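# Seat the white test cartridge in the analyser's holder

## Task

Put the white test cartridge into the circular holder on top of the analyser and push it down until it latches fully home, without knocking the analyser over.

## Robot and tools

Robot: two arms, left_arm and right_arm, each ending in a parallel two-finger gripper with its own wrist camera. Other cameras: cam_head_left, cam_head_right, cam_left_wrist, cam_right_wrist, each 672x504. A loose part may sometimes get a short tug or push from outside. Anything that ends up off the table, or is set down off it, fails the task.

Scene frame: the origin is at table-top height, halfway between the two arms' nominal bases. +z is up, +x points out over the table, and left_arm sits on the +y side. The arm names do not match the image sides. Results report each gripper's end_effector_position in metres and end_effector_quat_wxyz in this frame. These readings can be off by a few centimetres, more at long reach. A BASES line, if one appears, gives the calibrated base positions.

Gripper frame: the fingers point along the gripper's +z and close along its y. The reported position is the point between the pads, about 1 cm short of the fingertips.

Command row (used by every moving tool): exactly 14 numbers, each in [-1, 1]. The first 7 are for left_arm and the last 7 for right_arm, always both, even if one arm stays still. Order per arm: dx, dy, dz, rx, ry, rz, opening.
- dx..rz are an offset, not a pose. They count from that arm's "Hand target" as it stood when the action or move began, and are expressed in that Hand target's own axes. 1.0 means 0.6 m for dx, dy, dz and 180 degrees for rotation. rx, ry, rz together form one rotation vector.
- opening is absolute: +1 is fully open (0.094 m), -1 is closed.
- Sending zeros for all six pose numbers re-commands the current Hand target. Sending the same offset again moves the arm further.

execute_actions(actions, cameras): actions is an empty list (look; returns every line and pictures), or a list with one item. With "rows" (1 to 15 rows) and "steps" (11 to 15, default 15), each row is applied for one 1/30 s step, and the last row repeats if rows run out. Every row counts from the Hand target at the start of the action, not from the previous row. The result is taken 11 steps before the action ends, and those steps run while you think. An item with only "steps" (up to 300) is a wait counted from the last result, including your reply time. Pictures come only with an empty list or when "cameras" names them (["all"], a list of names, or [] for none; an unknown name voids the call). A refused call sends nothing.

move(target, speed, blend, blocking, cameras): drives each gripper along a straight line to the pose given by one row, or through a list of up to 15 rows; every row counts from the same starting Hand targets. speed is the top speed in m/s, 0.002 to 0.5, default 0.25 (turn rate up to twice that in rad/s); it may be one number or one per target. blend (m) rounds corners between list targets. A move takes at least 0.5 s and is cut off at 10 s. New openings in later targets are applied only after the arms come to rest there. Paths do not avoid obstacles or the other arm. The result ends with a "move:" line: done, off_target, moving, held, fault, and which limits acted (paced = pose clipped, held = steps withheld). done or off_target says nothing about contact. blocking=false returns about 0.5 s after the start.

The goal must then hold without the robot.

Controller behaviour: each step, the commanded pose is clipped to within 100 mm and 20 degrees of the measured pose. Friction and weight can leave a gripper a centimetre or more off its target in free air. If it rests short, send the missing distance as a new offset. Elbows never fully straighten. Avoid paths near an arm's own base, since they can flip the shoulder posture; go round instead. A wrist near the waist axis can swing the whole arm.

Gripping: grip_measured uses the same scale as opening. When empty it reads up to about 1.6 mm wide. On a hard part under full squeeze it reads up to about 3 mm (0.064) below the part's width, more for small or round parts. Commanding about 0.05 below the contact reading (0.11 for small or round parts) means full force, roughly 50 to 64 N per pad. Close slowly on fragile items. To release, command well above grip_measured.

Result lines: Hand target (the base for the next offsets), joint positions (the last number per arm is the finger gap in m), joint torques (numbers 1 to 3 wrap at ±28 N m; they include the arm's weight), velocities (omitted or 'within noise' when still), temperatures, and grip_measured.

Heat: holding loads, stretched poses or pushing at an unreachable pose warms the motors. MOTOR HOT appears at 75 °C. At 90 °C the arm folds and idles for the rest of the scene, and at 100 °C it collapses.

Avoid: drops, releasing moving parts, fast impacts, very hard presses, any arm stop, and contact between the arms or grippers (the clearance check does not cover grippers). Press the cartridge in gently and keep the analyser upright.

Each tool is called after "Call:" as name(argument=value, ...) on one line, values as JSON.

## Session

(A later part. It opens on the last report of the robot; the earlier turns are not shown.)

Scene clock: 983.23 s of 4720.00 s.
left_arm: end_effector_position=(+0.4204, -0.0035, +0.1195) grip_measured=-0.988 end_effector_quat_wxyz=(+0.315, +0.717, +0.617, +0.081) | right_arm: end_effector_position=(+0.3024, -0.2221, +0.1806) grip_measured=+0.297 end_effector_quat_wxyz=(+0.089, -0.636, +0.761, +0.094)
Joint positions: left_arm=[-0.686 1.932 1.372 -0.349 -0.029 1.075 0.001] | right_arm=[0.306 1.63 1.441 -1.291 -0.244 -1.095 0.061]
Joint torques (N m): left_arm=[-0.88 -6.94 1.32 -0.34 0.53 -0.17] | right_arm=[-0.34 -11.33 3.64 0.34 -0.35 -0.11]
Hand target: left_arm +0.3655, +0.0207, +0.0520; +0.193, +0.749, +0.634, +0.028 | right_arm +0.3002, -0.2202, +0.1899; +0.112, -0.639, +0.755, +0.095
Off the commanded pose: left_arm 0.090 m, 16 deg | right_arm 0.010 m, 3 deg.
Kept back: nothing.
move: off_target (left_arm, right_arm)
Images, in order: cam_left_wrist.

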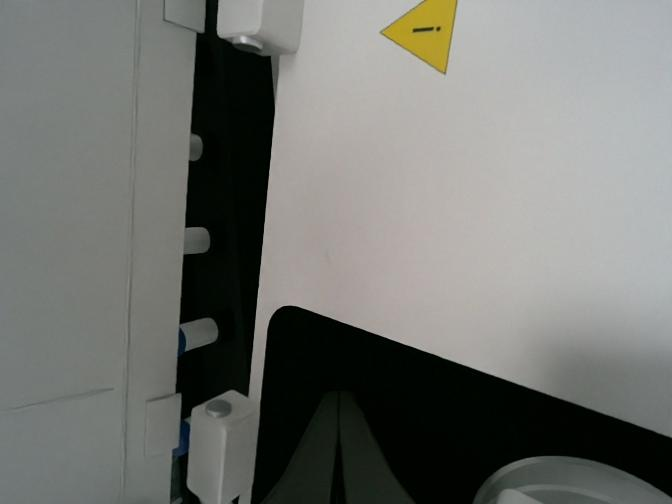

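Call:
move(target=[[-0.0591,0.1488,-0.0975,0,0,0,-1,0,0,0,0,0,0,0.3],[-0.0913,0.2002,-0.2441,0,0,0,-1,0,0,0,0,0,0,0.3]], speed=0.15, blend=0.01, cameras=["cam_left_wrist","cam_head_left"])

Scene clock: 988.77 s of 4720.00 s.
left_arm: end_effector_position=(+0.4215, -0.0097, +0.2361) grip_measured=-0.988 end_effector_quat_wxyz=(+0.191, +0.749, +0.633, +0.033) | right_arm: end_effector_position=(+0.3024, -0.2221, +0.1806) grip_measured=+0.297 end_effector_quat_wxyz=(+0.089, -0.636, +0.761, +0.094)
Joint positions: left_arm=[-0.678 2.289 2.541 -1.435 0.02 1.088 0.001] | right_arm=[0.306 1.63 1.441 -1.291 -0.244 -1.095 0.061]
Joint torques (N m): left_arm=[0.96 -10.67 8.17 0.78 0.16 0.04] | right_arm=[-0.35 -11.37 3.66 0.33 -0.35 -0.11]
Hand target: left_arm +0.4253, -0.0095, +0.2376; +0.194, +0.749, +0.633, +0.028 | right_arm +0.3002, -0.2202, +0.1899; +0.112, -0.639, +0.755, +0.095
Off the commanded pose: left_arm 0.004 m, 1 deg | right_arm 0.010 m, 3 deg.
Kept back: nothing.
move: off_target (right_arm)
Images, in order: cam_head_left, cam_left_wrist.

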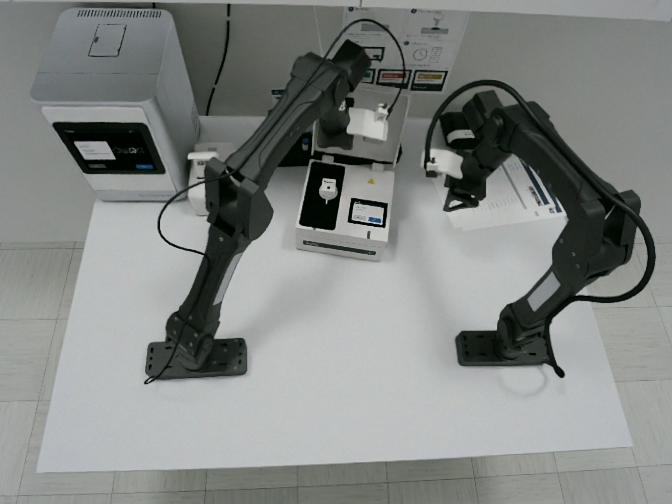

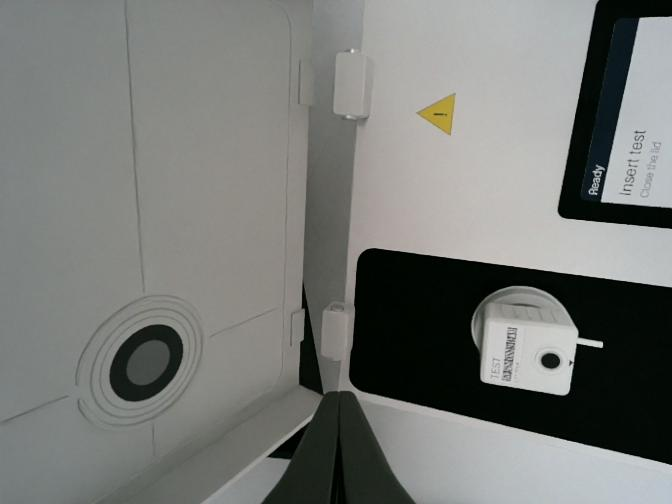

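Call:
zoom_image(camera="cam_left_wrist", region=[450, 260, 620, 420])

Scaled by 2.965.

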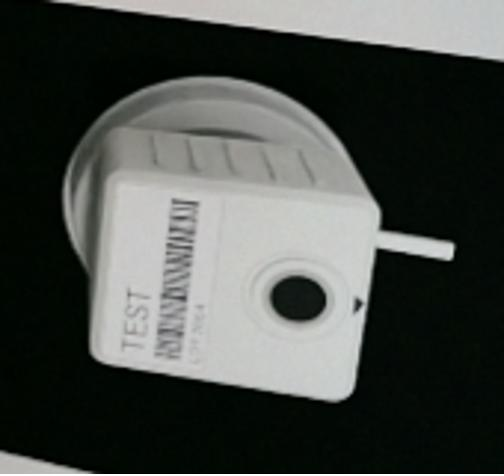

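Call:
move(target=[0.0428,-0.1247,0.0835,0.0688,0.0430,0,-1,0,0,0,0,0,0,0.3], speed=0.2, cameras=["cam_left_wrist"])

Scene clock: 1005.43 s of 4720.00 s.
left_arm: end_effector_position=(+0.3761, +0.0132, +0.1481) grip_measured=-0.987 end_effector_quat_wxyz=(+0.050, +0.764, +0.643, +0.007) | right_arm: end_effector_position=(+0.3024, -0.2221, +0.1806) grip_measured=+0.297 end_effector_quat_wxyz=(+0.089, -0.636, +0.761, +0.094)
Joint positions: left_arm=[-0.703 2.253 2.181 -1.398 0.006 1.07 0.001] | right_arm=[0.306 1.63 1.441 -1.291 -0.244 -1.095 0.061]
Joint torques (N m): left_arm=[-0.38 -15.66 4.4 0.52 0 -0.11] | right_arm=[-0.36 -11.26 3.63 0.33 -0.34 -0.11]
Hand target: left_arm +0.3746, +0.0116, +0.1617; +0.069, +0.762, +0.644, +0.010 | right_arm +0.3002, -0.2202, +0.1899; +0.112, -0.639, +0.755, +0.095
Off the commanded pose: left_arm 0.014 m, 2 deg | right_arm 0.010 m, 3 deg.
Kept back: nothing.
move: off_target (left_arm, right_arm)
Images, in order: cam_left_wrist.

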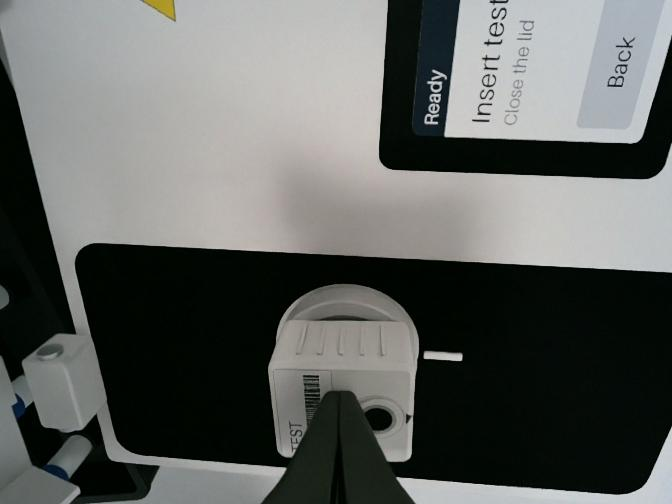

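Call:
move(target=[0.0186,-0.0231,0.1772,0.0942,0.0589,0,-1,0,0,0,0,0,0,0.3], speed=0.1, cameras=["cam_left_wrist"])

Scene clock: 1009.17 s of 4720.00 s.
left_arm: end_effector_position=(+0.3763, +0.0138, +0.1425) grip_measured=-0.987 end_effector_quat_wxyz=(+0.000, +0.765, +0.644, +0.000) | right_arm: end_effector_position=(+0.3024, -0.2221, +0.1806) grip_measured=+0.297 end_effector_quat_wxyz=(+0.089, -0.636, +0.761, +0.094)
Joint positions: left_arm=[-0.704 2.412 2.44 -1.599 -0.001 1.068 0.001] | right_arm=[0.306 1.63 1.441 -1.291 -0.244 -1.095 0.061]
Joint torques (N m): left_arm=[-0.43 0.39 0.61 0.56 -0.14 -0.13] | right_arm=[-0.38 -11.32 3.64 0.33 -0.34 -0.12]
Hand target: left_arm +0.3739, +0.0151, +0.0539; -0.104, +0.759, +0.642, -0.015 | right_arm +0.3002, -0.2202, +0.1899; +0.112, -0.639, +0.755, +0.095
Off the commanded pose: left_arm 0.089 m, 12 deg | right_arm 0.010 m, 3 deg.
joint read past its limit (left arm) — joint 4 (wrist pitch), lower limit.
joint sent to its limit (left arm) — joint 4 (wrist pitch), lower limit.
Kept back: nothing.
move: off_target (left_arm, right_arm)
Images, in order: cam_left_wrist.

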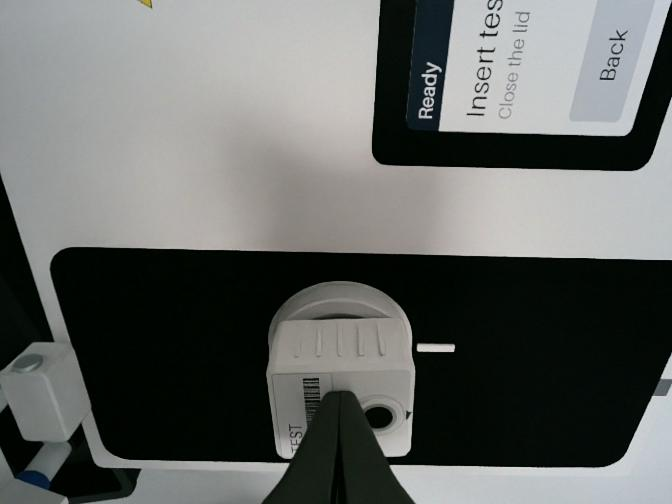

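Call:
move(target=[0,0,0,-0.0565,-0.0353,0,-1,0,0,0,0,0,0,0.3], speed=0.07, cameras=["cam_left_wrist"])

Scene clock: 1011.57 s of 4720.00 s.
left_arm: end_effector_position=(+0.3746, +0.0152, +0.1397) grip_measured=-0.988 end_effector_quat_wxyz=(+0.073, +0.762, +0.643, +0.015) | right_arm: end_effector_position=(+0.3024, -0.2221, +0.1806) grip_measured=+0.297 end_effector_quat_wxyz=(+0.089, -0.636, +0.761, +0.094)
Joint positions: left_arm=[-0.704 2.173 2.012 -1.261 -0.001 1.068 0.001] | right_arm=[0.306 1.63 1.441 -1.291 -0.244 -1.095 0.061]
Joint torques (N m): left_arm=[-0.05 0.12 -0.73 1.14 -0.01 -0.08] | right_arm=[-0.39 -11.33 3.64 0.32 -0.35 -0.11]
Hand target: left_arm +0.3739, +0.0151, +0.0538; -0.001, +0.763, +0.646, +0.000 | right_arm +0.3002, -0.2202, +0.1899; +0.112, -0.639, +0.755, +0.095
Off the commanded pose: left_arm 0.086 m, 9 deg | right_arm 0.010 m, 3 deg.
Kept back: nothing.
move: off_target (left_arm, right_arm)
Images, in order: cam_left_wrist.

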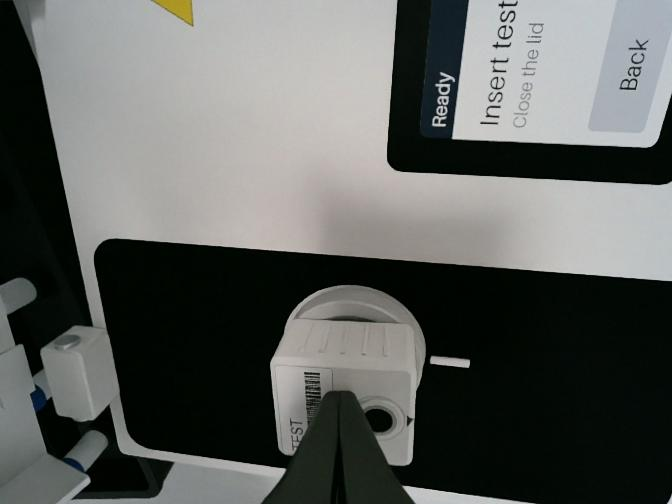

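Call:
move(target=[0,0,0,-0.0377,-0.0236,0,-1,0,0,0,0,0,0,0.3], speed=0.07, cameras=["cam_left_wrist"])

Scene clock: 1013.87 s of 4720.00 s.
left_arm: end_effector_position=(+0.3748, +0.0150, +0.1417) grip_measured=-0.988 end_effector_quat_wxyz=(+0.141, +0.757, +0.638, +0.028) | right_arm: end_effector_position=(+0.3024, -0.2221, +0.1806) grip_measured=+0.297 end_effector_quat_wxyz=(+0.089, -0.636, +0.761, +0.094)
Joint positions: left_arm=[-0.704 2.023 1.761 -1.021 -0.001 1.068 0.001] | right_arm=[0.306 1.63 1.441 -1.291 -0.244 -1.095 0.061]
Joint torques (N m): left_arm=[0.24 1.35 -0.51 1.41 0.07 -0.06] | right_arm=[-0.29 -11.3 3.69 0.31 -0.34 -0.12]
Hand target: left_arm +0.3739, +0.0150, +0.0540; +0.069, +0.762, +0.644, +0.010 | right_arm +0.3002, -0.2202, +0.1899; +0.112, -0.639, +0.755, +0.095
Off the commanded pose: left_arm 0.088 m, 9 deg | right_arm 0.010 m, 3 deg.
Kept back: nothing.
move: off_target (left_arm, right_arm)
Images, in order: cam_left_wrist.

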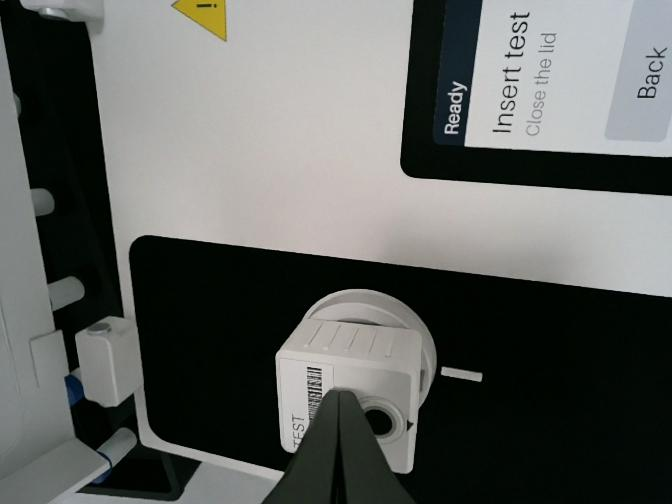

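Call:
move(target=[[-0.0135,0.0216,-0.1816,-0.0283,-0.0177,0,-1,0,0,0,0,0,0,0.3],[-0.0258,0.0304,-0.2740,-0.0094,-0.0059,0,-1,0,0,0,0,0,0,0.3],[0.0261,-0.2115,-0.1768,-0.3072,-0.3115,-0.3875,-1,0,0,0,0,0,0,0.3]], speed=[0.2,0.3,0.4], blend=[0.01,0.03,0], cameras=["cam_left_wrist"])

Call:
zoom_image(camera="cam_left_wrist", region=[300, 160, 420, 290])

Scene clock: 1023.03 s of 4720.00 s.
left_arm: end_effector_position=(+0.2428, +0.0570, +0.1460) grip_measured=-0.988 end_effector_quat_wxyz=(+0.636, +0.096, +0.760, -0.091) | right_arm: end_effector_position=(+0.3024, -0.2221, +0.1806) grip_measured=+0.297 end_effector_quat_wxyz=(+0.089, -0.636, +0.761, +0.094)
Joint positions: left_arm=[-1.321 1.497 0.262 0.908 -0.999 -0.295 0.001] | right_arm=[0.306 1.63 1.441 -1.291 -0.244 -1.095 0.061]
Joint torques (N m): left_arm=[-0.58 -3.07 3.33 1.56 -0.34 0.05] | right_arm=[-0.32 -11.34 3.69 0.32 -0.34 -0.11]
Hand target: left_arm +0.2412, +0.0605, +0.1429; +0.638, +0.099, +0.759, -0.083 | right_arm +0.3002, -0.2202, +0.1899; +0.112, -0.639, +0.755, +0.095
Off the commanded pose: left_arm 0.005 m, 1 deg | right_arm 0.010 m, 3 deg.
Kept back: nothing.
move: off_target (right_arm); blend cut to 0.0281 m at target 2
Images, in order: cam_left_wrist.

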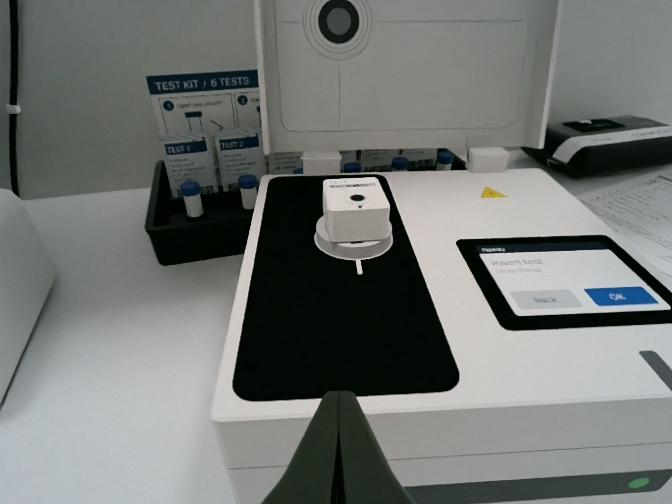

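Scaled by 3.877.

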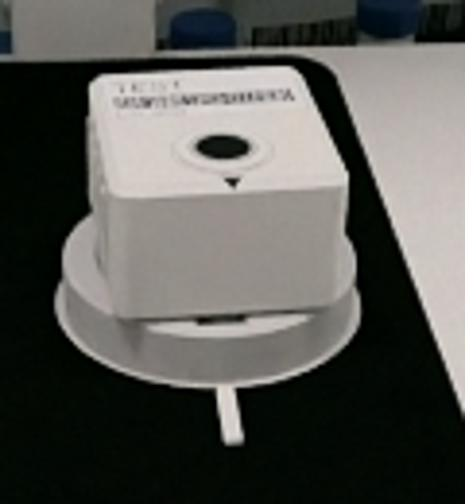

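Call:
zoom_image(camera="cam_left_wrist", region=[330, 225, 385, 265])

Scaled by 9.164.

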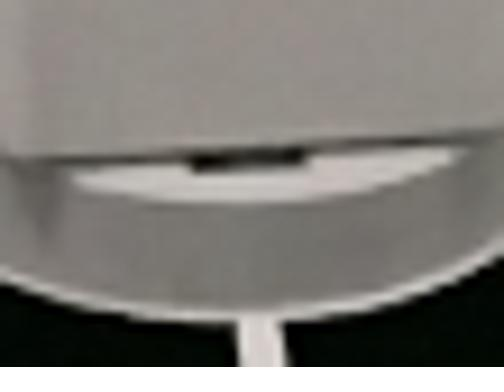

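Call:
zoom_image(camera="cam_left_wrist", region=[340, 230, 372, 256])

Call:
zoom_image(camera="cam_left_wrist", region=[305, 170, 405, 280])

Scaled by 15.750.

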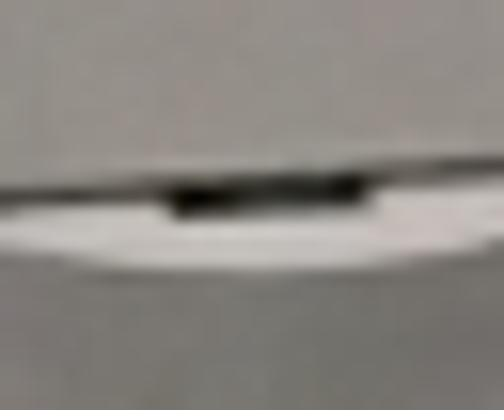

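Scaled by 4.582.

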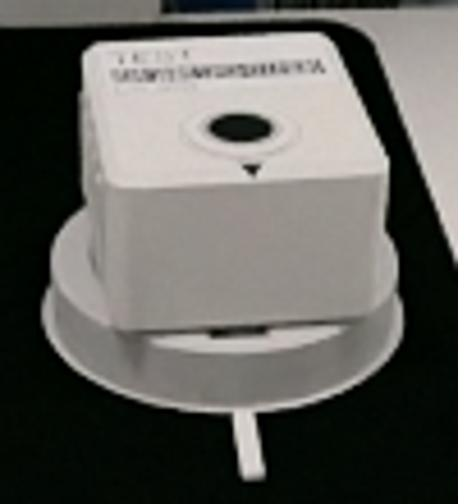

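Call:
move(target=[[-0.1663,-0.0223,0.2059,0.3072,0.3115,0.3875,-1,0,0,0,0,0,0,0.3],[-0.0714,-0.0218,0.2269,0.3072,0.3115,0.3875,-1,0,0,0,0,0,0,0.3]], speed=[0.4,0.15], blend=[0.01,0], cameras=[])

Scene clock: 1033.10 s of 4720.00 s.
left_arm: end_effector_position=(+0.3729, +0.0100, +0.1555) grip_measured=-0.988 end_effector_quat_wxyz=(+0.058, +0.761, +0.646, +0.008) | right_arm: end_effector_position=(+0.3024, -0.2221, +0.1806) grip_measured=+0.297 end_effector_quat_wxyz=(+0.089, -0.636, +0.761, +0.094)
Joint positions: left_arm=[-0.712 2.235 2.18 -1.398 0.006 1.052 0.001] | right_arm=[0.306 1.63 1.441 -1.291 -0.244 -1.095 0.061]
Joint torques (N m): left_arm=[0.51 -13.82 4.57 0.5 -0.01 0.07] | right_arm=[-0.32 -11.3 3.69 0.33 -0.34 -0.12]
Hand target: left_arm +0.3745, +0.0116, +0.1617; +0.069, +0.761, +0.644, +0.010 | right_arm +0.3002, -0.2202, +0.1899; +0.112, -0.639, +0.755, +0.095
Off the commanded pose: left_arm 0.007 m, 1 deg | right_arm 0.010 m, 3 deg.
Kept back: nothing.
move: off_target (right_arm)

Call:
move(target=[[0.0116,-0.0074,0.0824,0.0188,0.0118,0,-1,0,0,0,0,0,0,0.3],[0.0458,-0.0702,0.1662,0.0565,0.0353,0,-1,0,0,0,0,0,0,0.3],[0.0458,-0.0702,0.1662,-0.0188,-0.0118,0,-1,0,0,0,0,0,0,0.3]], speed=[0.08,0.1,0.07], blend=[0.005,0.003,0], cameras=["cam_left_wrist"])

Scene clock: 1037.73 s of 4720.00 s.
left_arm: end_effector_position=(+0.3702, +0.0132, +0.1426) grip_measured=-0.988 end_effector_quat_wxyz=(+0.217, +0.746, +0.628, +0.040) | right_arm: end_effector_position=(+0.3024, -0.2221, +0.1806) grip_measured=+0.297 end_effector_quat_wxyz=(+0.089, -0.636, +0.761, +0.094)
Joint positions: left_arm=[-0.712 1.873 1.502 -0.755 0.004 1.062 0.001] | right_arm=[0.306 1.63 1.441 -1.291 -0.244 -1.095 0.061]
Joint torques (N m): left_arm=[1.21 0.28 -0.05 0.53 0.11 0.02] | right_arm=[-0.29 -11.32 3.59 0.33 -0.35 -0.11]
Hand target: left_arm +0.3483, +0.0363, +0.0559; +0.103, +0.759, +0.643, +0.015 | right_arm +0.3002, -0.2202, +0.1899; +0.112, -0.639, +0.755, +0.095
Off the commanded pose: left_arm 0.092 m, 14 deg | right_arm 0.010 m, 3 deg.
Kept back: nothing.
move: off_target (left_arm, right_arm)
Images, in order: cam_left_wrist.

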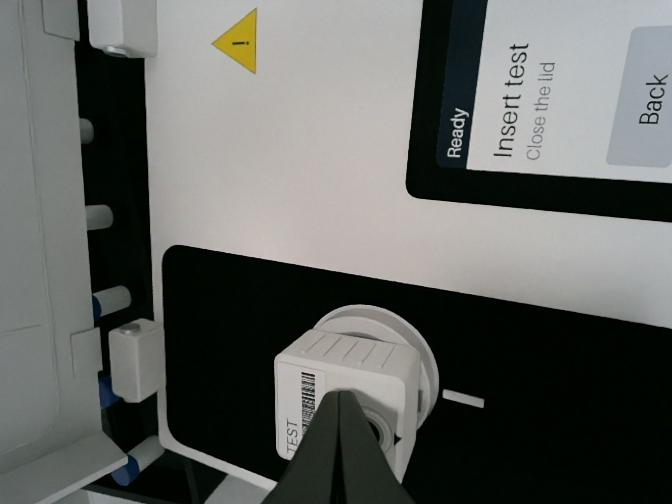

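Call:
move(target=[[-0.0519,0.0751,-0.1582,-0.0377,-0.0236,0,-1,0,0,0,0,0,0,0.3],[-0.0628,0.0927,-0.2561,0,0,0,-1,0,0,0,0,0,0,0.3],[-0.0071,-0.1544,-0.1752,-0.2982,-0.2899,-0.3872,-1,0,0,0,0,0,0,0.3]], speed=[0.2,0.3,0.4], blend=[0.01,0.025,0], cameras=["cam_left_wrist"])

Call:
zoom_image(camera="cam_left_wrist", region=[330, 225, 385, 265])

Scene clock: 1050.33 s of 4720.00 s.
left_arm: end_effector_position=(+0.2428, +0.0572, +0.1461) grip_measured=-0.988 end_effector_quat_wxyz=(+0.636, +0.096, +0.760, -0.092) | right_arm: end_effector_position=(+0.3024, -0.2221, +0.1806) grip_measured=+0.297 end_effector_quat_wxyz=(+0.089, -0.636, +0.761, +0.094)
Joint positions: left_arm=[-1.32 1.497 0.259 0.914 -0.996 -0.292 0.001] | right_arm=[0.306 1.63 1.441 -1.291 -0.244 -1.095 0.061]
Joint torques (N m): left_arm=[-0.58 -2.95 3.23 1.55 -0.32 0.06] | right_arm=[-0.32 -11.32 3.66 0.33 -0.34 -0.11]
Hand target: left_arm +0.2412, +0.0606, +0.1429; +0.638, +0.099, +0.759, -0.084 | right_arm +0.3002, -0.2202, +0.1899; +0.112, -0.639, +0.755, +0.095
Off the commanded pose: left_arm 0.005 m, 1 deg | right_arm 0.010 m, 3 deg.
Kept back: nothing.
move: off_target (right_arm)
Images, in order: cam_left_wrist.

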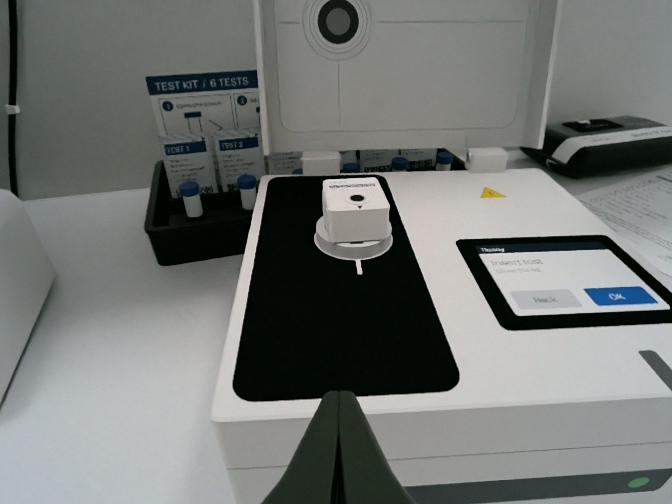

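Scaled by 9.164.

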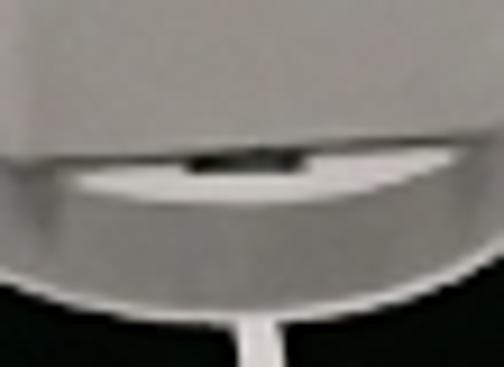

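Call:
move(target=[[0,0,0,0,0,0,-1,-0.4082,-0.0427,0.0802,0,0,0,0.3],[0,0,0,0,0,0,-1,-0.3807,-0.0424,0.1764,0,0,0,0.3]], speed=[0.3,0.12], cameras=["cam_left_wrist","cam_right_wrist"])

Scene clock: 1054.00 s of 4720.00 s.
left_arm: end_effector_position=(+0.2429, +0.0572, +0.1467) grip_measured=-0.988 end_effector_quat_wxyz=(+0.637, +0.095, +0.759, -0.093) | right_arm: end_effector_position=(+0.3625, +0.0202, +0.1212) grip_measured=+0.297 end_effector_quat_wxyz=(+0.071, -0.644, +0.756, +0.092)
Joint positions: left_arm=[-1.32 1.497 0.259 0.919 -0.997 -0.29 0.001] | right_arm=[0.78 2.432 2.374 -1.358 -0.176 -0.637 0.061]
Joint torques (N m): left_arm=[-0.58 -3 3.25 1.56 -0.33 0.07] | right_arm=[-0.35 -21.71 3.66 0.5 -0.11 0.07]
Hand target: left_arm +0.2412, +0.0607, +0.1430; +0.638, +0.099, +0.759, -0.084 | right_arm +0.3664, +0.0215, +0.1551; +0.112, -0.639, +0.755, +0.095
Off the commanded pose: left_arm 0.005 m, 1 deg | right_arm 0.034 m, 5 deg.
Kept back: nothing.
move: off_target (right_arm)
Images, in order: cam_left_wrist, cam_right_wrist.

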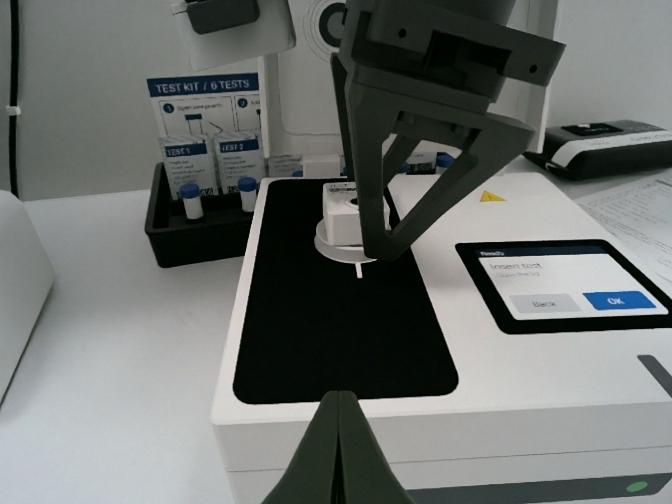

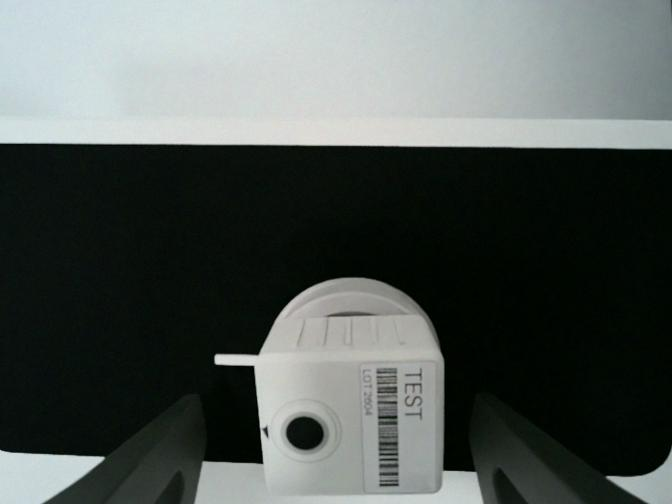

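Call:
move(target=[[0,0,0,0,0,0,-1,0,0,0,0,0,0,-0.1],[0,0,0,0,0,0,-1,0,0,0,0,0,0,-0.25],[0,0,0,0,0,0,-1,0,0,0,0,0,0,-0.42]], speed=0.1, cameras=["cam_left_wrist","cam_right_wrist"])

Call:
zoom_image(camera="cam_left_wrist", region=[305, 170, 405, 280])

Scene clock: 1058.27 s of 4720.00 s.
left_arm: end_effector_position=(+0.2429, +0.0572, +0.1467) grip_measured=-0.988 end_effector_quat_wxyz=(+0.637, +0.095, +0.759, -0.093) | right_arm: end_effector_position=(+0.3646, +0.0198, +0.1231) grip_measured=-0.310 end_effector_quat_wxyz=(+0.076, -0.643, +0.757, +0.089)
Joint positions: left_arm=[-1.32 1.497 0.259 0.919 -0.997 -0.29 0.001] | right_arm=[0.779 2.426 2.369 -1.35 -0.17 -0.636 0.032]
Joint torques (N m): left_arm=[-0.58 -2.99 3.25 1.55 -0.33 0.07] | right_arm=[-0.24 -20.98 4.07 0.44 -0.16 0.07]
Hand target: left_arm +0.2412, +0.0607, +0.1429; +0.638, +0.099, +0.759, -0.084 | right_arm +0.3664, +0.0216, +0.1552; +0.112, -0.639, +0.755, +0.095
Off the commanded pose: left_arm 0.005 m, 1 deg | right_arm 0.032 m, 4 deg.
Kept back: nothing.
move: off_target (right_arm); target 2's new opening was sent with right_arm's hand 0.032 m and 4 deg from that target; target 3's new opening was sent with right_arm's hand 0.032 m and 4 deg from that target
Images, in order: cam_left_wrist, cam_right_wrist.

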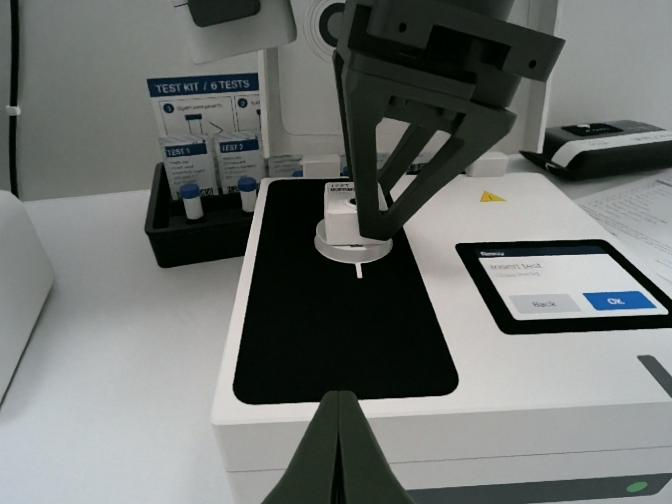

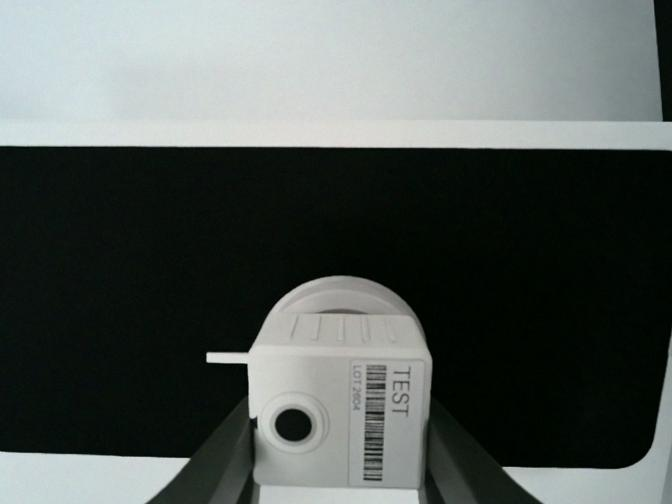

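Scaled by 4.582.

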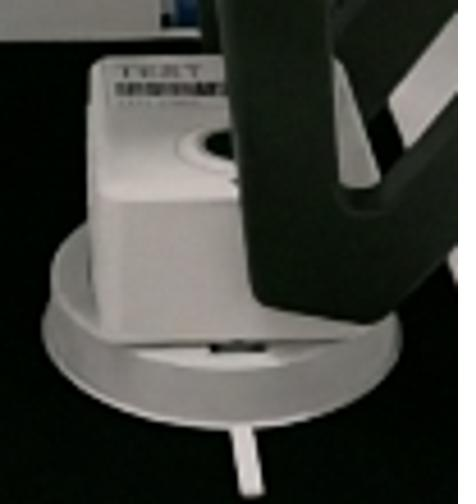

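Call:
move(target=[0,0,0,0,0,0,-1,-0.0073,0,-0.0239,0,0,0,-0.42], speed=0.05, cameras=["cam_left_wrist"])

Call:
zoom_image(camera="cam_left_wrist", region=[305, 170, 405, 280])

Scene clock: 1060.80 s of 4720.00 s.
left_arm: end_effector_position=(+0.2430, +0.0572, +0.1468) grip_measured=-0.988 end_effector_quat_wxyz=(+0.637, +0.095, +0.759, -0.093) | right_arm: end_effector_position=(+0.3647, +0.0189, +0.1392) grip_measured=-0.310 end_effector_quat_wxyz=(+0.082, -0.643, +0.756, +0.088)
Joint positions: left_arm=[-1.32 1.497 0.259 0.919 -0.997 -0.29 0.001] | right_arm=[0.779 2.426 2.433 -1.402 -0.165 -0.636 0.032]
Joint torques (N m): left_arm=[-0.58 -3 3.25 1.56 -0.33 0.07] | right_arm=[-0.23 -18.22 7.92 0.16 -0.21 0.07]
Hand target: left_arm +0.2412, +0.0607, +0.1430; +0.638, +0.099, +0.759, -0.084 | right_arm +0.3664, +0.0216, +0.1702; +0.112, -0.639, +0.755, +0.095
Off the commanded pose: left_arm 0.006 m, 1 deg | right_arm 0.031 m, 4 deg.
Kept back: nothing.
move: off_target (right_arm)
Images, in order: cam_left_wrist.

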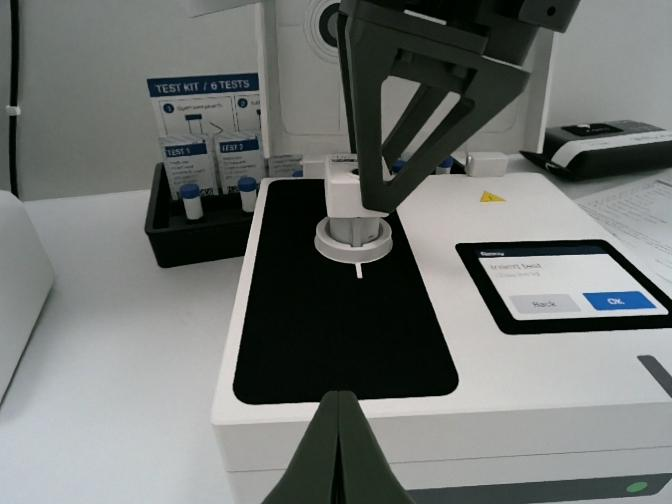

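Scaled by 4.582.

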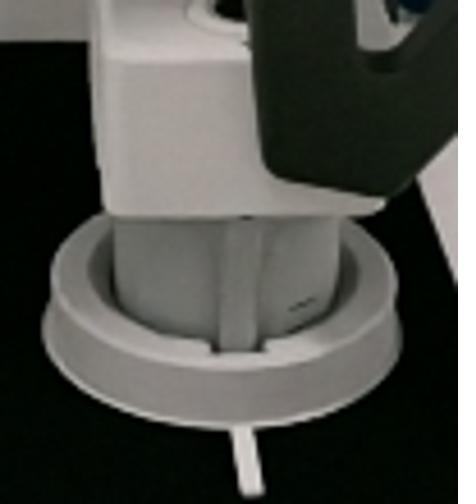

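Call:
move(target=[[0,0,0,0,0,0,-1,0.0368,0,0.1212,0,0,0,-0.42],[0,0,0,0,0,0,-1,0.0368,0,0.1212,-0.0097,0,-0.0319,-0.42],[0,0,0,0,0,0,-1,0.0368,0,0.1212,0.0097,0,0.0319,-0.42],[0,0,0,0,0,0,-1,0.0368,-0.025,0.1212,0,0,0,-0.42],[0,0,0,0,0,0,-1,0.0368,0.025,0.1212,0,0,0,-0.42],[0,0,0,0,0,0,-1,0.0129,0,0.1285,0,0,0,-0.42],[0,0,0,0,0,0,-1,0.0607,0,0.1139,0,0,0,-0.42],[0,0,0,0,0,0,-1,0.0368,0,0.1212,0,0,0,-0.42]], speed=0.1, blend=[0.002,0.002,0.002,0.002,0.002,0.002,0.002,0], cameras=["cam_left_wrist","cam_right_wrist"])

Call:
zoom_image(camera="cam_left_wrist", region=[305, 170, 405, 280])

Scene clock: 1067.30 s of 4720.00 s.
left_arm: end_effector_position=(+0.2430, +0.0572, +0.1468) grip_measured=-0.988 end_effector_quat_wxyz=(+0.637, +0.095, +0.759, -0.093) | right_arm: end_effector_position=(+0.3646, +0.0193, +0.1207) grip_measured=-0.310 end_effector_quat_wxyz=(+0.133, -0.633, +0.755, +0.108)
Joint positions: left_arm=[-1.32 1.497 0.259 0.919 -0.997 -0.29 0.001] | right_arm=[0.768 2.252 2.03 -1.066 -0.2 -0.618 0.032]
Joint torques (N m): left_arm=[-0.58 -2.99 3.26 1.55 -0.33 0.07] | right_arm=[0.85 -8.18 6 0.57 0.12 -0.11]
Hand target: left_arm +0.2412, +0.0607, +0.1429; +0.638, +0.099, +0.759, -0.084 | right_arm +0.3664, +0.0215, +0.0940; +0.112, -0.639, +0.755, +0.095
Off the commanded pose: left_arm 0.005 m, 1 deg | right_arm 0.027 m, 3 deg.
Kept back: nothing.
move: off_target (right_arm)
Images, in order: cam_left_wrist, cam_right_wrist.

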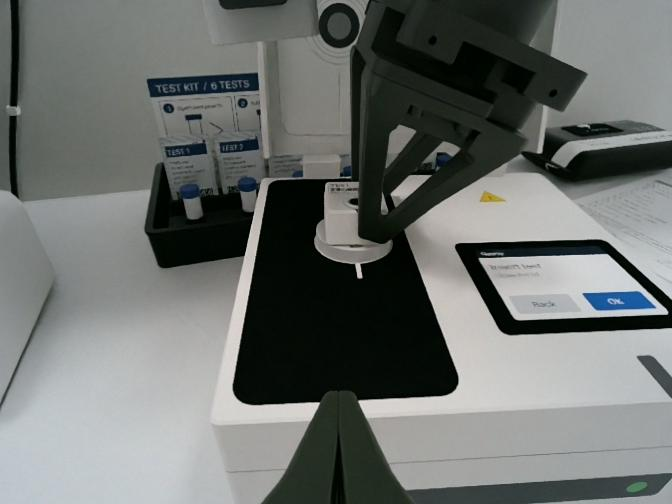

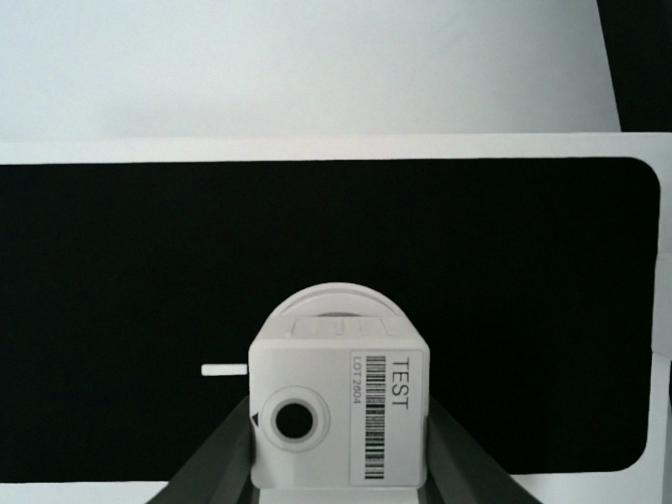

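Scaled by 4.582.

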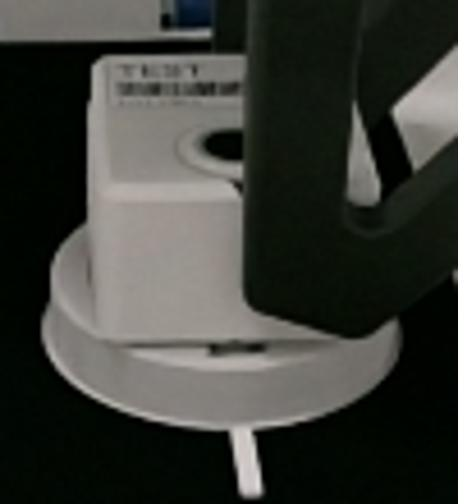

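Call:
move(target=[[0,0,0,0,0,0,-1,0.0291,0,0.0957,-0.0361,0.055,0.011,-0.5],[0,0,0,0,0,0,-1,0.0291,0,0.0957,0.012,-0.0183,-0.0037,-0.5],[0,0,0,0,0,0,-1,0.0291,0,0.0957,-0.0361,0.055,0.011,-0.5],[0,0,0,0,0,0,-1,0.0291,0,0.0957,0.012,-0.0183,-0.0037,-0.5],[0,0,0,0,0,0,-1,0.0291,0,0.0957,-0.012,0.0183,0.0037,-0.5]], speed=0.12, blend=[0.002,0.002,0.002,0.002,0], cameras=["cam_left_wrist"])

Call:
zoom_image(camera="cam_left_wrist", region=[305, 170, 405, 280])

Scene clock: 1079.70 s of 4720.00 s.
left_arm: end_effector_position=(+0.2430, +0.0572, +0.1469) grip_measured=-0.988 end_effector_quat_wxyz=(+0.637, +0.095, +0.759, -0.093) | right_arm: end_effector_position=(+0.3651, +0.0211, +0.1145) grip_measured=-0.308 end_effector_quat_wxyz=(+0.140, -0.635, +0.750, +0.121)
Joint positions: left_arm=[-1.32 1.497 0.259 0.919 -0.997 -0.29 0.001] | right_arm=[0.76 2.245 1.985 -1.015 -0.23 -0.632 0.033]
Joint torques (N m): left_arm=[-0.58 -3 3.25 1.55 -0.33 0.07] | right_arm=[1.68 -1.61 2.41 1.01 0.45 0.02]
Hand target: left_arm +0.2412, +0.0606, +0.1430; +0.638, +0.099, +0.759, -0.084 | right_arm +0.3664, +0.0216, +0.0341; +0.078, -0.639, +0.760, +0.092
Off the commanded pose: left_arm 0.006 m, 1 deg | right_arm 0.081 m, 8 deg.
Kept back: nothing.
move: off_target (right_arm)
Images, in order: cam_left_wrist.

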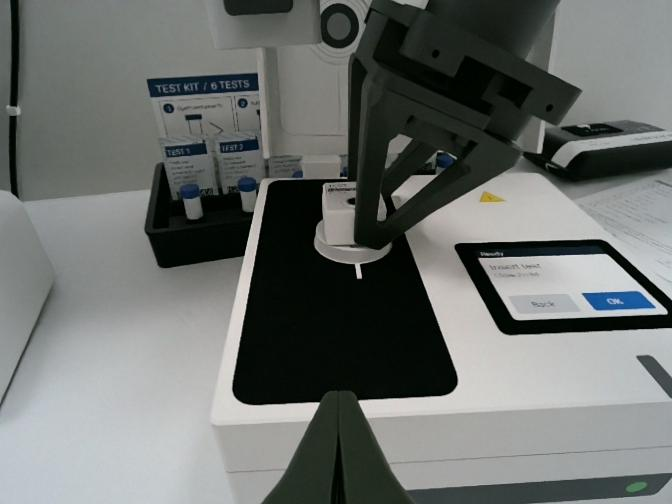

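Scaled by 4.582.

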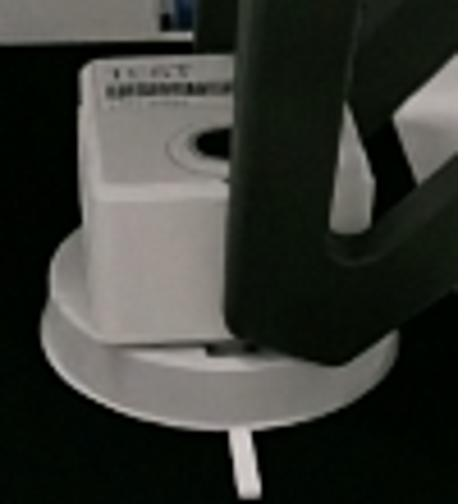

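Call:
move(target=[[0,0,0,0,0,0,-1,-0.0437,0.0074,-0.1798,0,0,0,-0.5],[0,0,0,0,0,0,-1,-0.0437,0.0074,-0.1798,0,0,0,0.3],[0,0,0,0,0,0,-1,-0.0763,0.0129,-0.3417,0,0,0,0.3],[-0.2090,0.2171,-0.1298,0,0,0,-1,0.2355,0.0119,-0.4019,0,0,0,-1]], speed=[0.15,0.15,0.15,0.25], cameras=["cam_right_wrist","cam_head_left"])

Scene clock: 1086.67 s of 4720.00 s.
left_arm: end_effector_position=(+0.2217, +0.1986, +0.2644) grip_measured=-0.988 end_effector_quat_wxyz=(+0.631, +0.112, +0.764, -0.073) | right_arm: end_effector_position=(+0.3398, -0.1728, +0.2232) grip_measured=-0.996 end_effector_quat_wxyz=(+0.056, -0.634, +0.767, +0.088)
Joint positions: left_arm=[-1.034 0.277 0.431 -0.415 -0.724 -0.144 0.001] | right_arm=[0.428 1.921 1.976 -1.566 -0.2 -0.967 0]
Joint torques (N m): left_arm=[0.73 3.08 9.4 1.52 -0.08 -0.13] | right_arm=[0.34 -13.93 3.38 0.24 -0.31 -0.11]
Hand target: left_arm +0.2214, +0.2008, +0.2798; +0.638, +0.099, +0.759, -0.084 | right_arm +0.3349, -0.1699, +0.2354; +0.078, -0.639, +0.760, +0.092
Off the commanded pose: left_arm 0.015 m, 2 deg | right_arm 0.013 m, 3 deg.
Kept back: nothing.
move: off_target (left_arm, right_arm); target 2's new opening was sent with right_arm's hand 0.024 m and 2 deg from that target; target 4's new opening was sent with right_arm's hand 0.013 m and 3 deg from that target
Images, in order: cam_head_left, cam_right_wrist.

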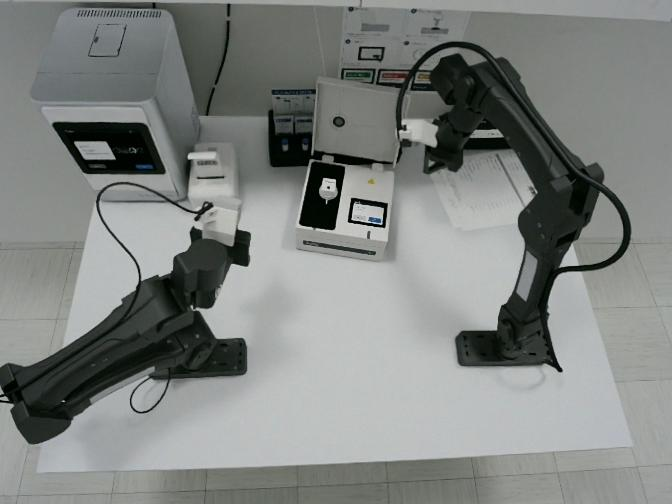

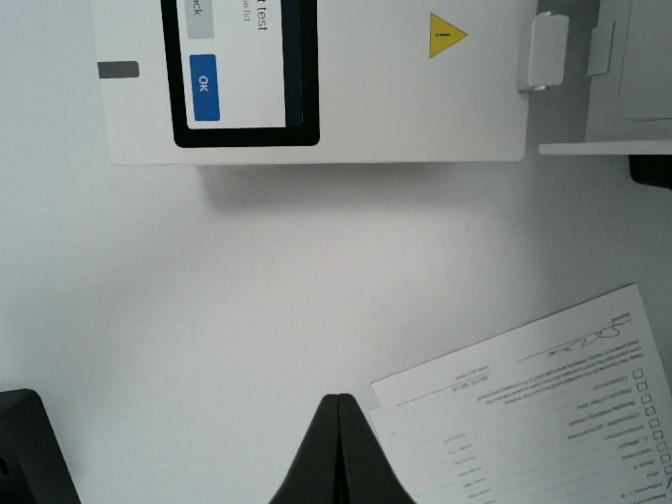

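Call:
move(target=[0,0,0,0,0,0,-1,0.0397,-0.0526,0.2294,0,0,0,-1], speed=0.15, cameras=["cam_right_wrist","cam_head_right"])

Scene clock: 1096.60 s of 4720.00 s.
left_arm: end_effector_position=(+0.2217, +0.1986, +0.2642) grip_measured=-0.988 end_effector_quat_wxyz=(+0.631, +0.112, +0.764, -0.073) | right_arm: end_effector_position=(+0.3620, -0.1668, +0.1016) grip_measured=-0.996 end_effector_quat_wxyz=(+0.077, -0.638, +0.762, +0.082)
Joint positions: left_arm=[-1.034 0.277 0.431 -0.416 -0.724 -0.145 0.001] | right_arm=[0.419 1.944 1.517 -1.041 -0.202 -0.984 0]
Joint torques (N m): left_arm=[0.73 3.08 9.37 1.52 -0.08 -0.13] | right_arm=[-0.54 -9.31 3.88 0.38 -0.31 -0.11]
Hand target: left_arm +0.2214, +0.2008, +0.2796; +0.638, +0.100, +0.759, -0.084 | right_arm +0.3621, -0.1652, +0.0948; +0.078, -0.639, +0.760, +0.092
Off the commanded pose: left_arm 0.016 m, 2 deg | right_arm 0.007 m, 1 deg.
Kept back: nothing.
move: off_target (left_arm)
Images, in order: cam_head_right, cam_right_wrist.

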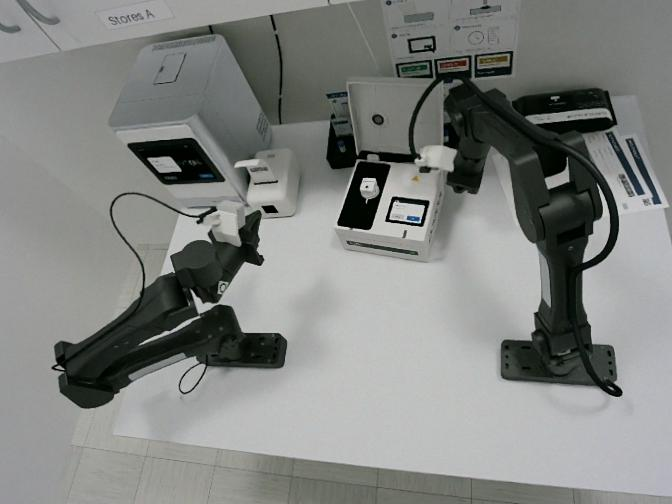

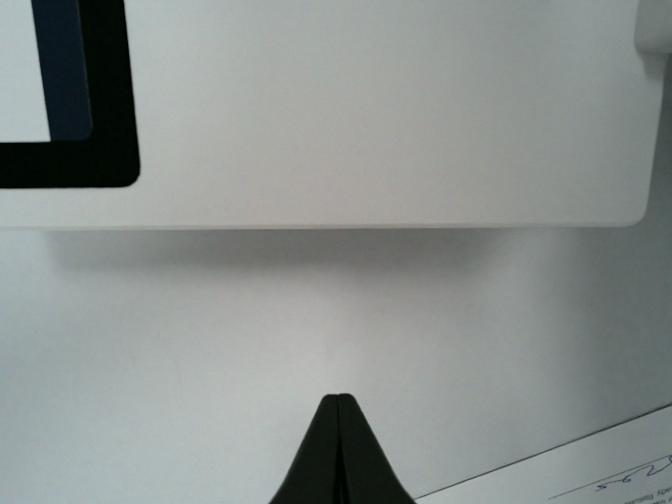

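Call:
move(target=[[0,0,0,0,0,0,-1,0.0138,-0.0023,0.0567,0,0,0,-1],[0,0,0,0,0,0,-1,-0.1478,0.0632,0.0983,0,0,0,-1]], speed=[0.12,0.08], cameras=["cam_right_wrist","cam_head_right"])

Scene clock: 1100.80 s of 4720.00 s.
left_arm: end_effector_position=(+0.2217, +0.1986, +0.2642) grip_measured=-0.988 end_effector_quat_wxyz=(+0.631, +0.112, +0.764, -0.073) | right_arm: end_effector_position=(+0.3382, -0.1404, +0.0645) grip_measured=-0.996 end_effector_quat_wxyz=(+0.004, -0.622, +0.783, -0.002)
Joint positions: left_arm=[-1.034 0.277 0.431 -0.416 -0.724 -0.145 0.001] | right_arm=[0.603 2.039 1.521 -1.044 0.004 -0.759 0]
Joint torques (N m): left_arm=[0.73 3.08 9.37 1.53 -0.09 -0.13] | right_arm=[6.76 -8.12 8.47 1.32 -1.96 0.08]
Hand target: left_arm +0.2214, +0.2008, +0.2796; +0.638, +0.099, +0.759, -0.084 | right_arm +0.3400, -0.0599, +0.0599; +0.078, -0.639, +0.760, +0.092
Off the commanded pose: left_arm 0.016 m, 2 deg | right_arm 0.081 m, 14 deg.
Kept back: nothing.
move: off_target (left_arm, right_arm)
Images, in order: cam_head_right, cam_right_wrist.

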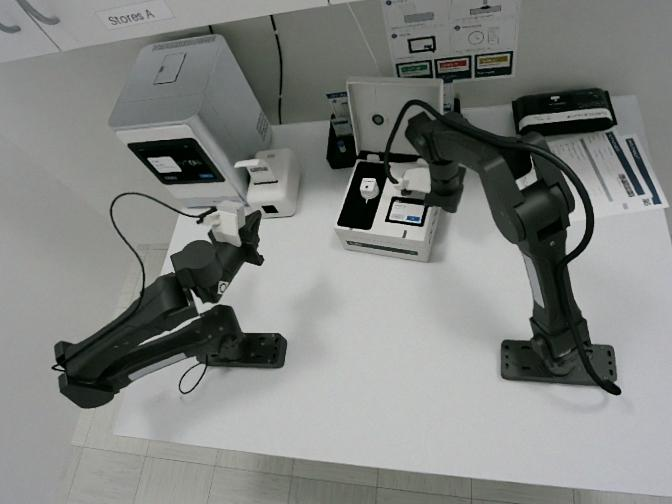

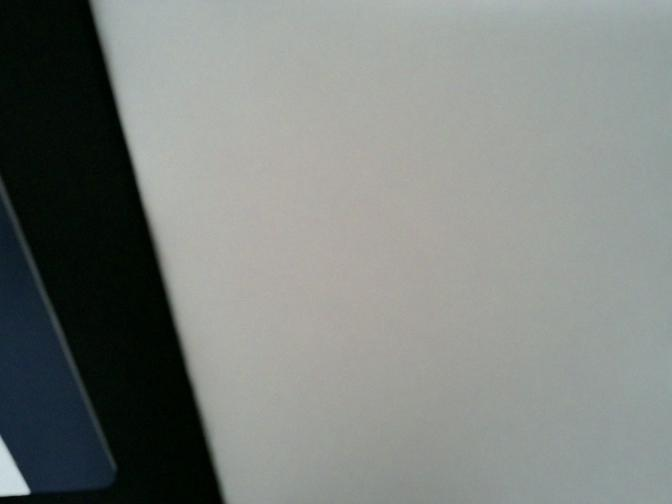

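Call:
move(target=[0,0,0,0,0,0,-1,-0.0456,0.0215,0.012,0,0,0,-1], speed=0.08, cameras=["cam_head_left"])

Scene clock: 1102.67 s of 4720.00 s.
left_arm: end_effector_position=(+0.2217, +0.1986, +0.2641) grip_measured=-0.988 end_effector_quat_wxyz=(+0.631, +0.113, +0.764, -0.073) | right_arm: end_effector_position=(+0.3247, -0.1375, +0.0715) grip_measured=-0.996 end_effector_quat_wxyz=(-0.024, -0.623, +0.781, -0.022)
Joint positions: left_arm=[-1.034 0.277 0.431 -0.417 -0.724 -0.145 0.001] | right_arm=[0.65 2.047 1.561 -1.131 0.047 -0.716 0]
Joint torques (N m): left_arm=[0.73 3.07 9.37 1.53 -0.08 -0.13] | right_arm=[7.38 -7.88 8.79 1.76 -2.28 0.12]
Hand target: left_arm +0.2214, +0.2008, +0.2796; +0.638, +0.100, +0.759, -0.084 | right_arm +0.3314, -0.0383, +0.0608; +0.078, -0.639, +0.760, +0.092
Off the commanded pose: left_arm 0.016 m, 2 deg | right_arm 0.108 m, 18 deg; position clipped.
Kept back: nothing.
move: off_target (left_arm, right_arm); limits=paced
Images, in order: cam_head_left.

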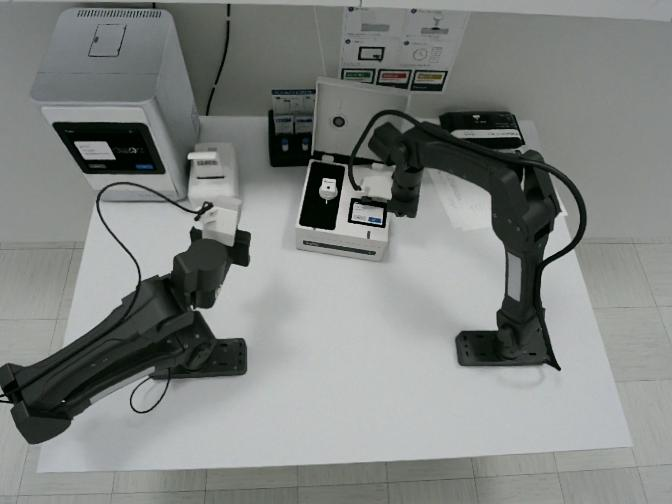

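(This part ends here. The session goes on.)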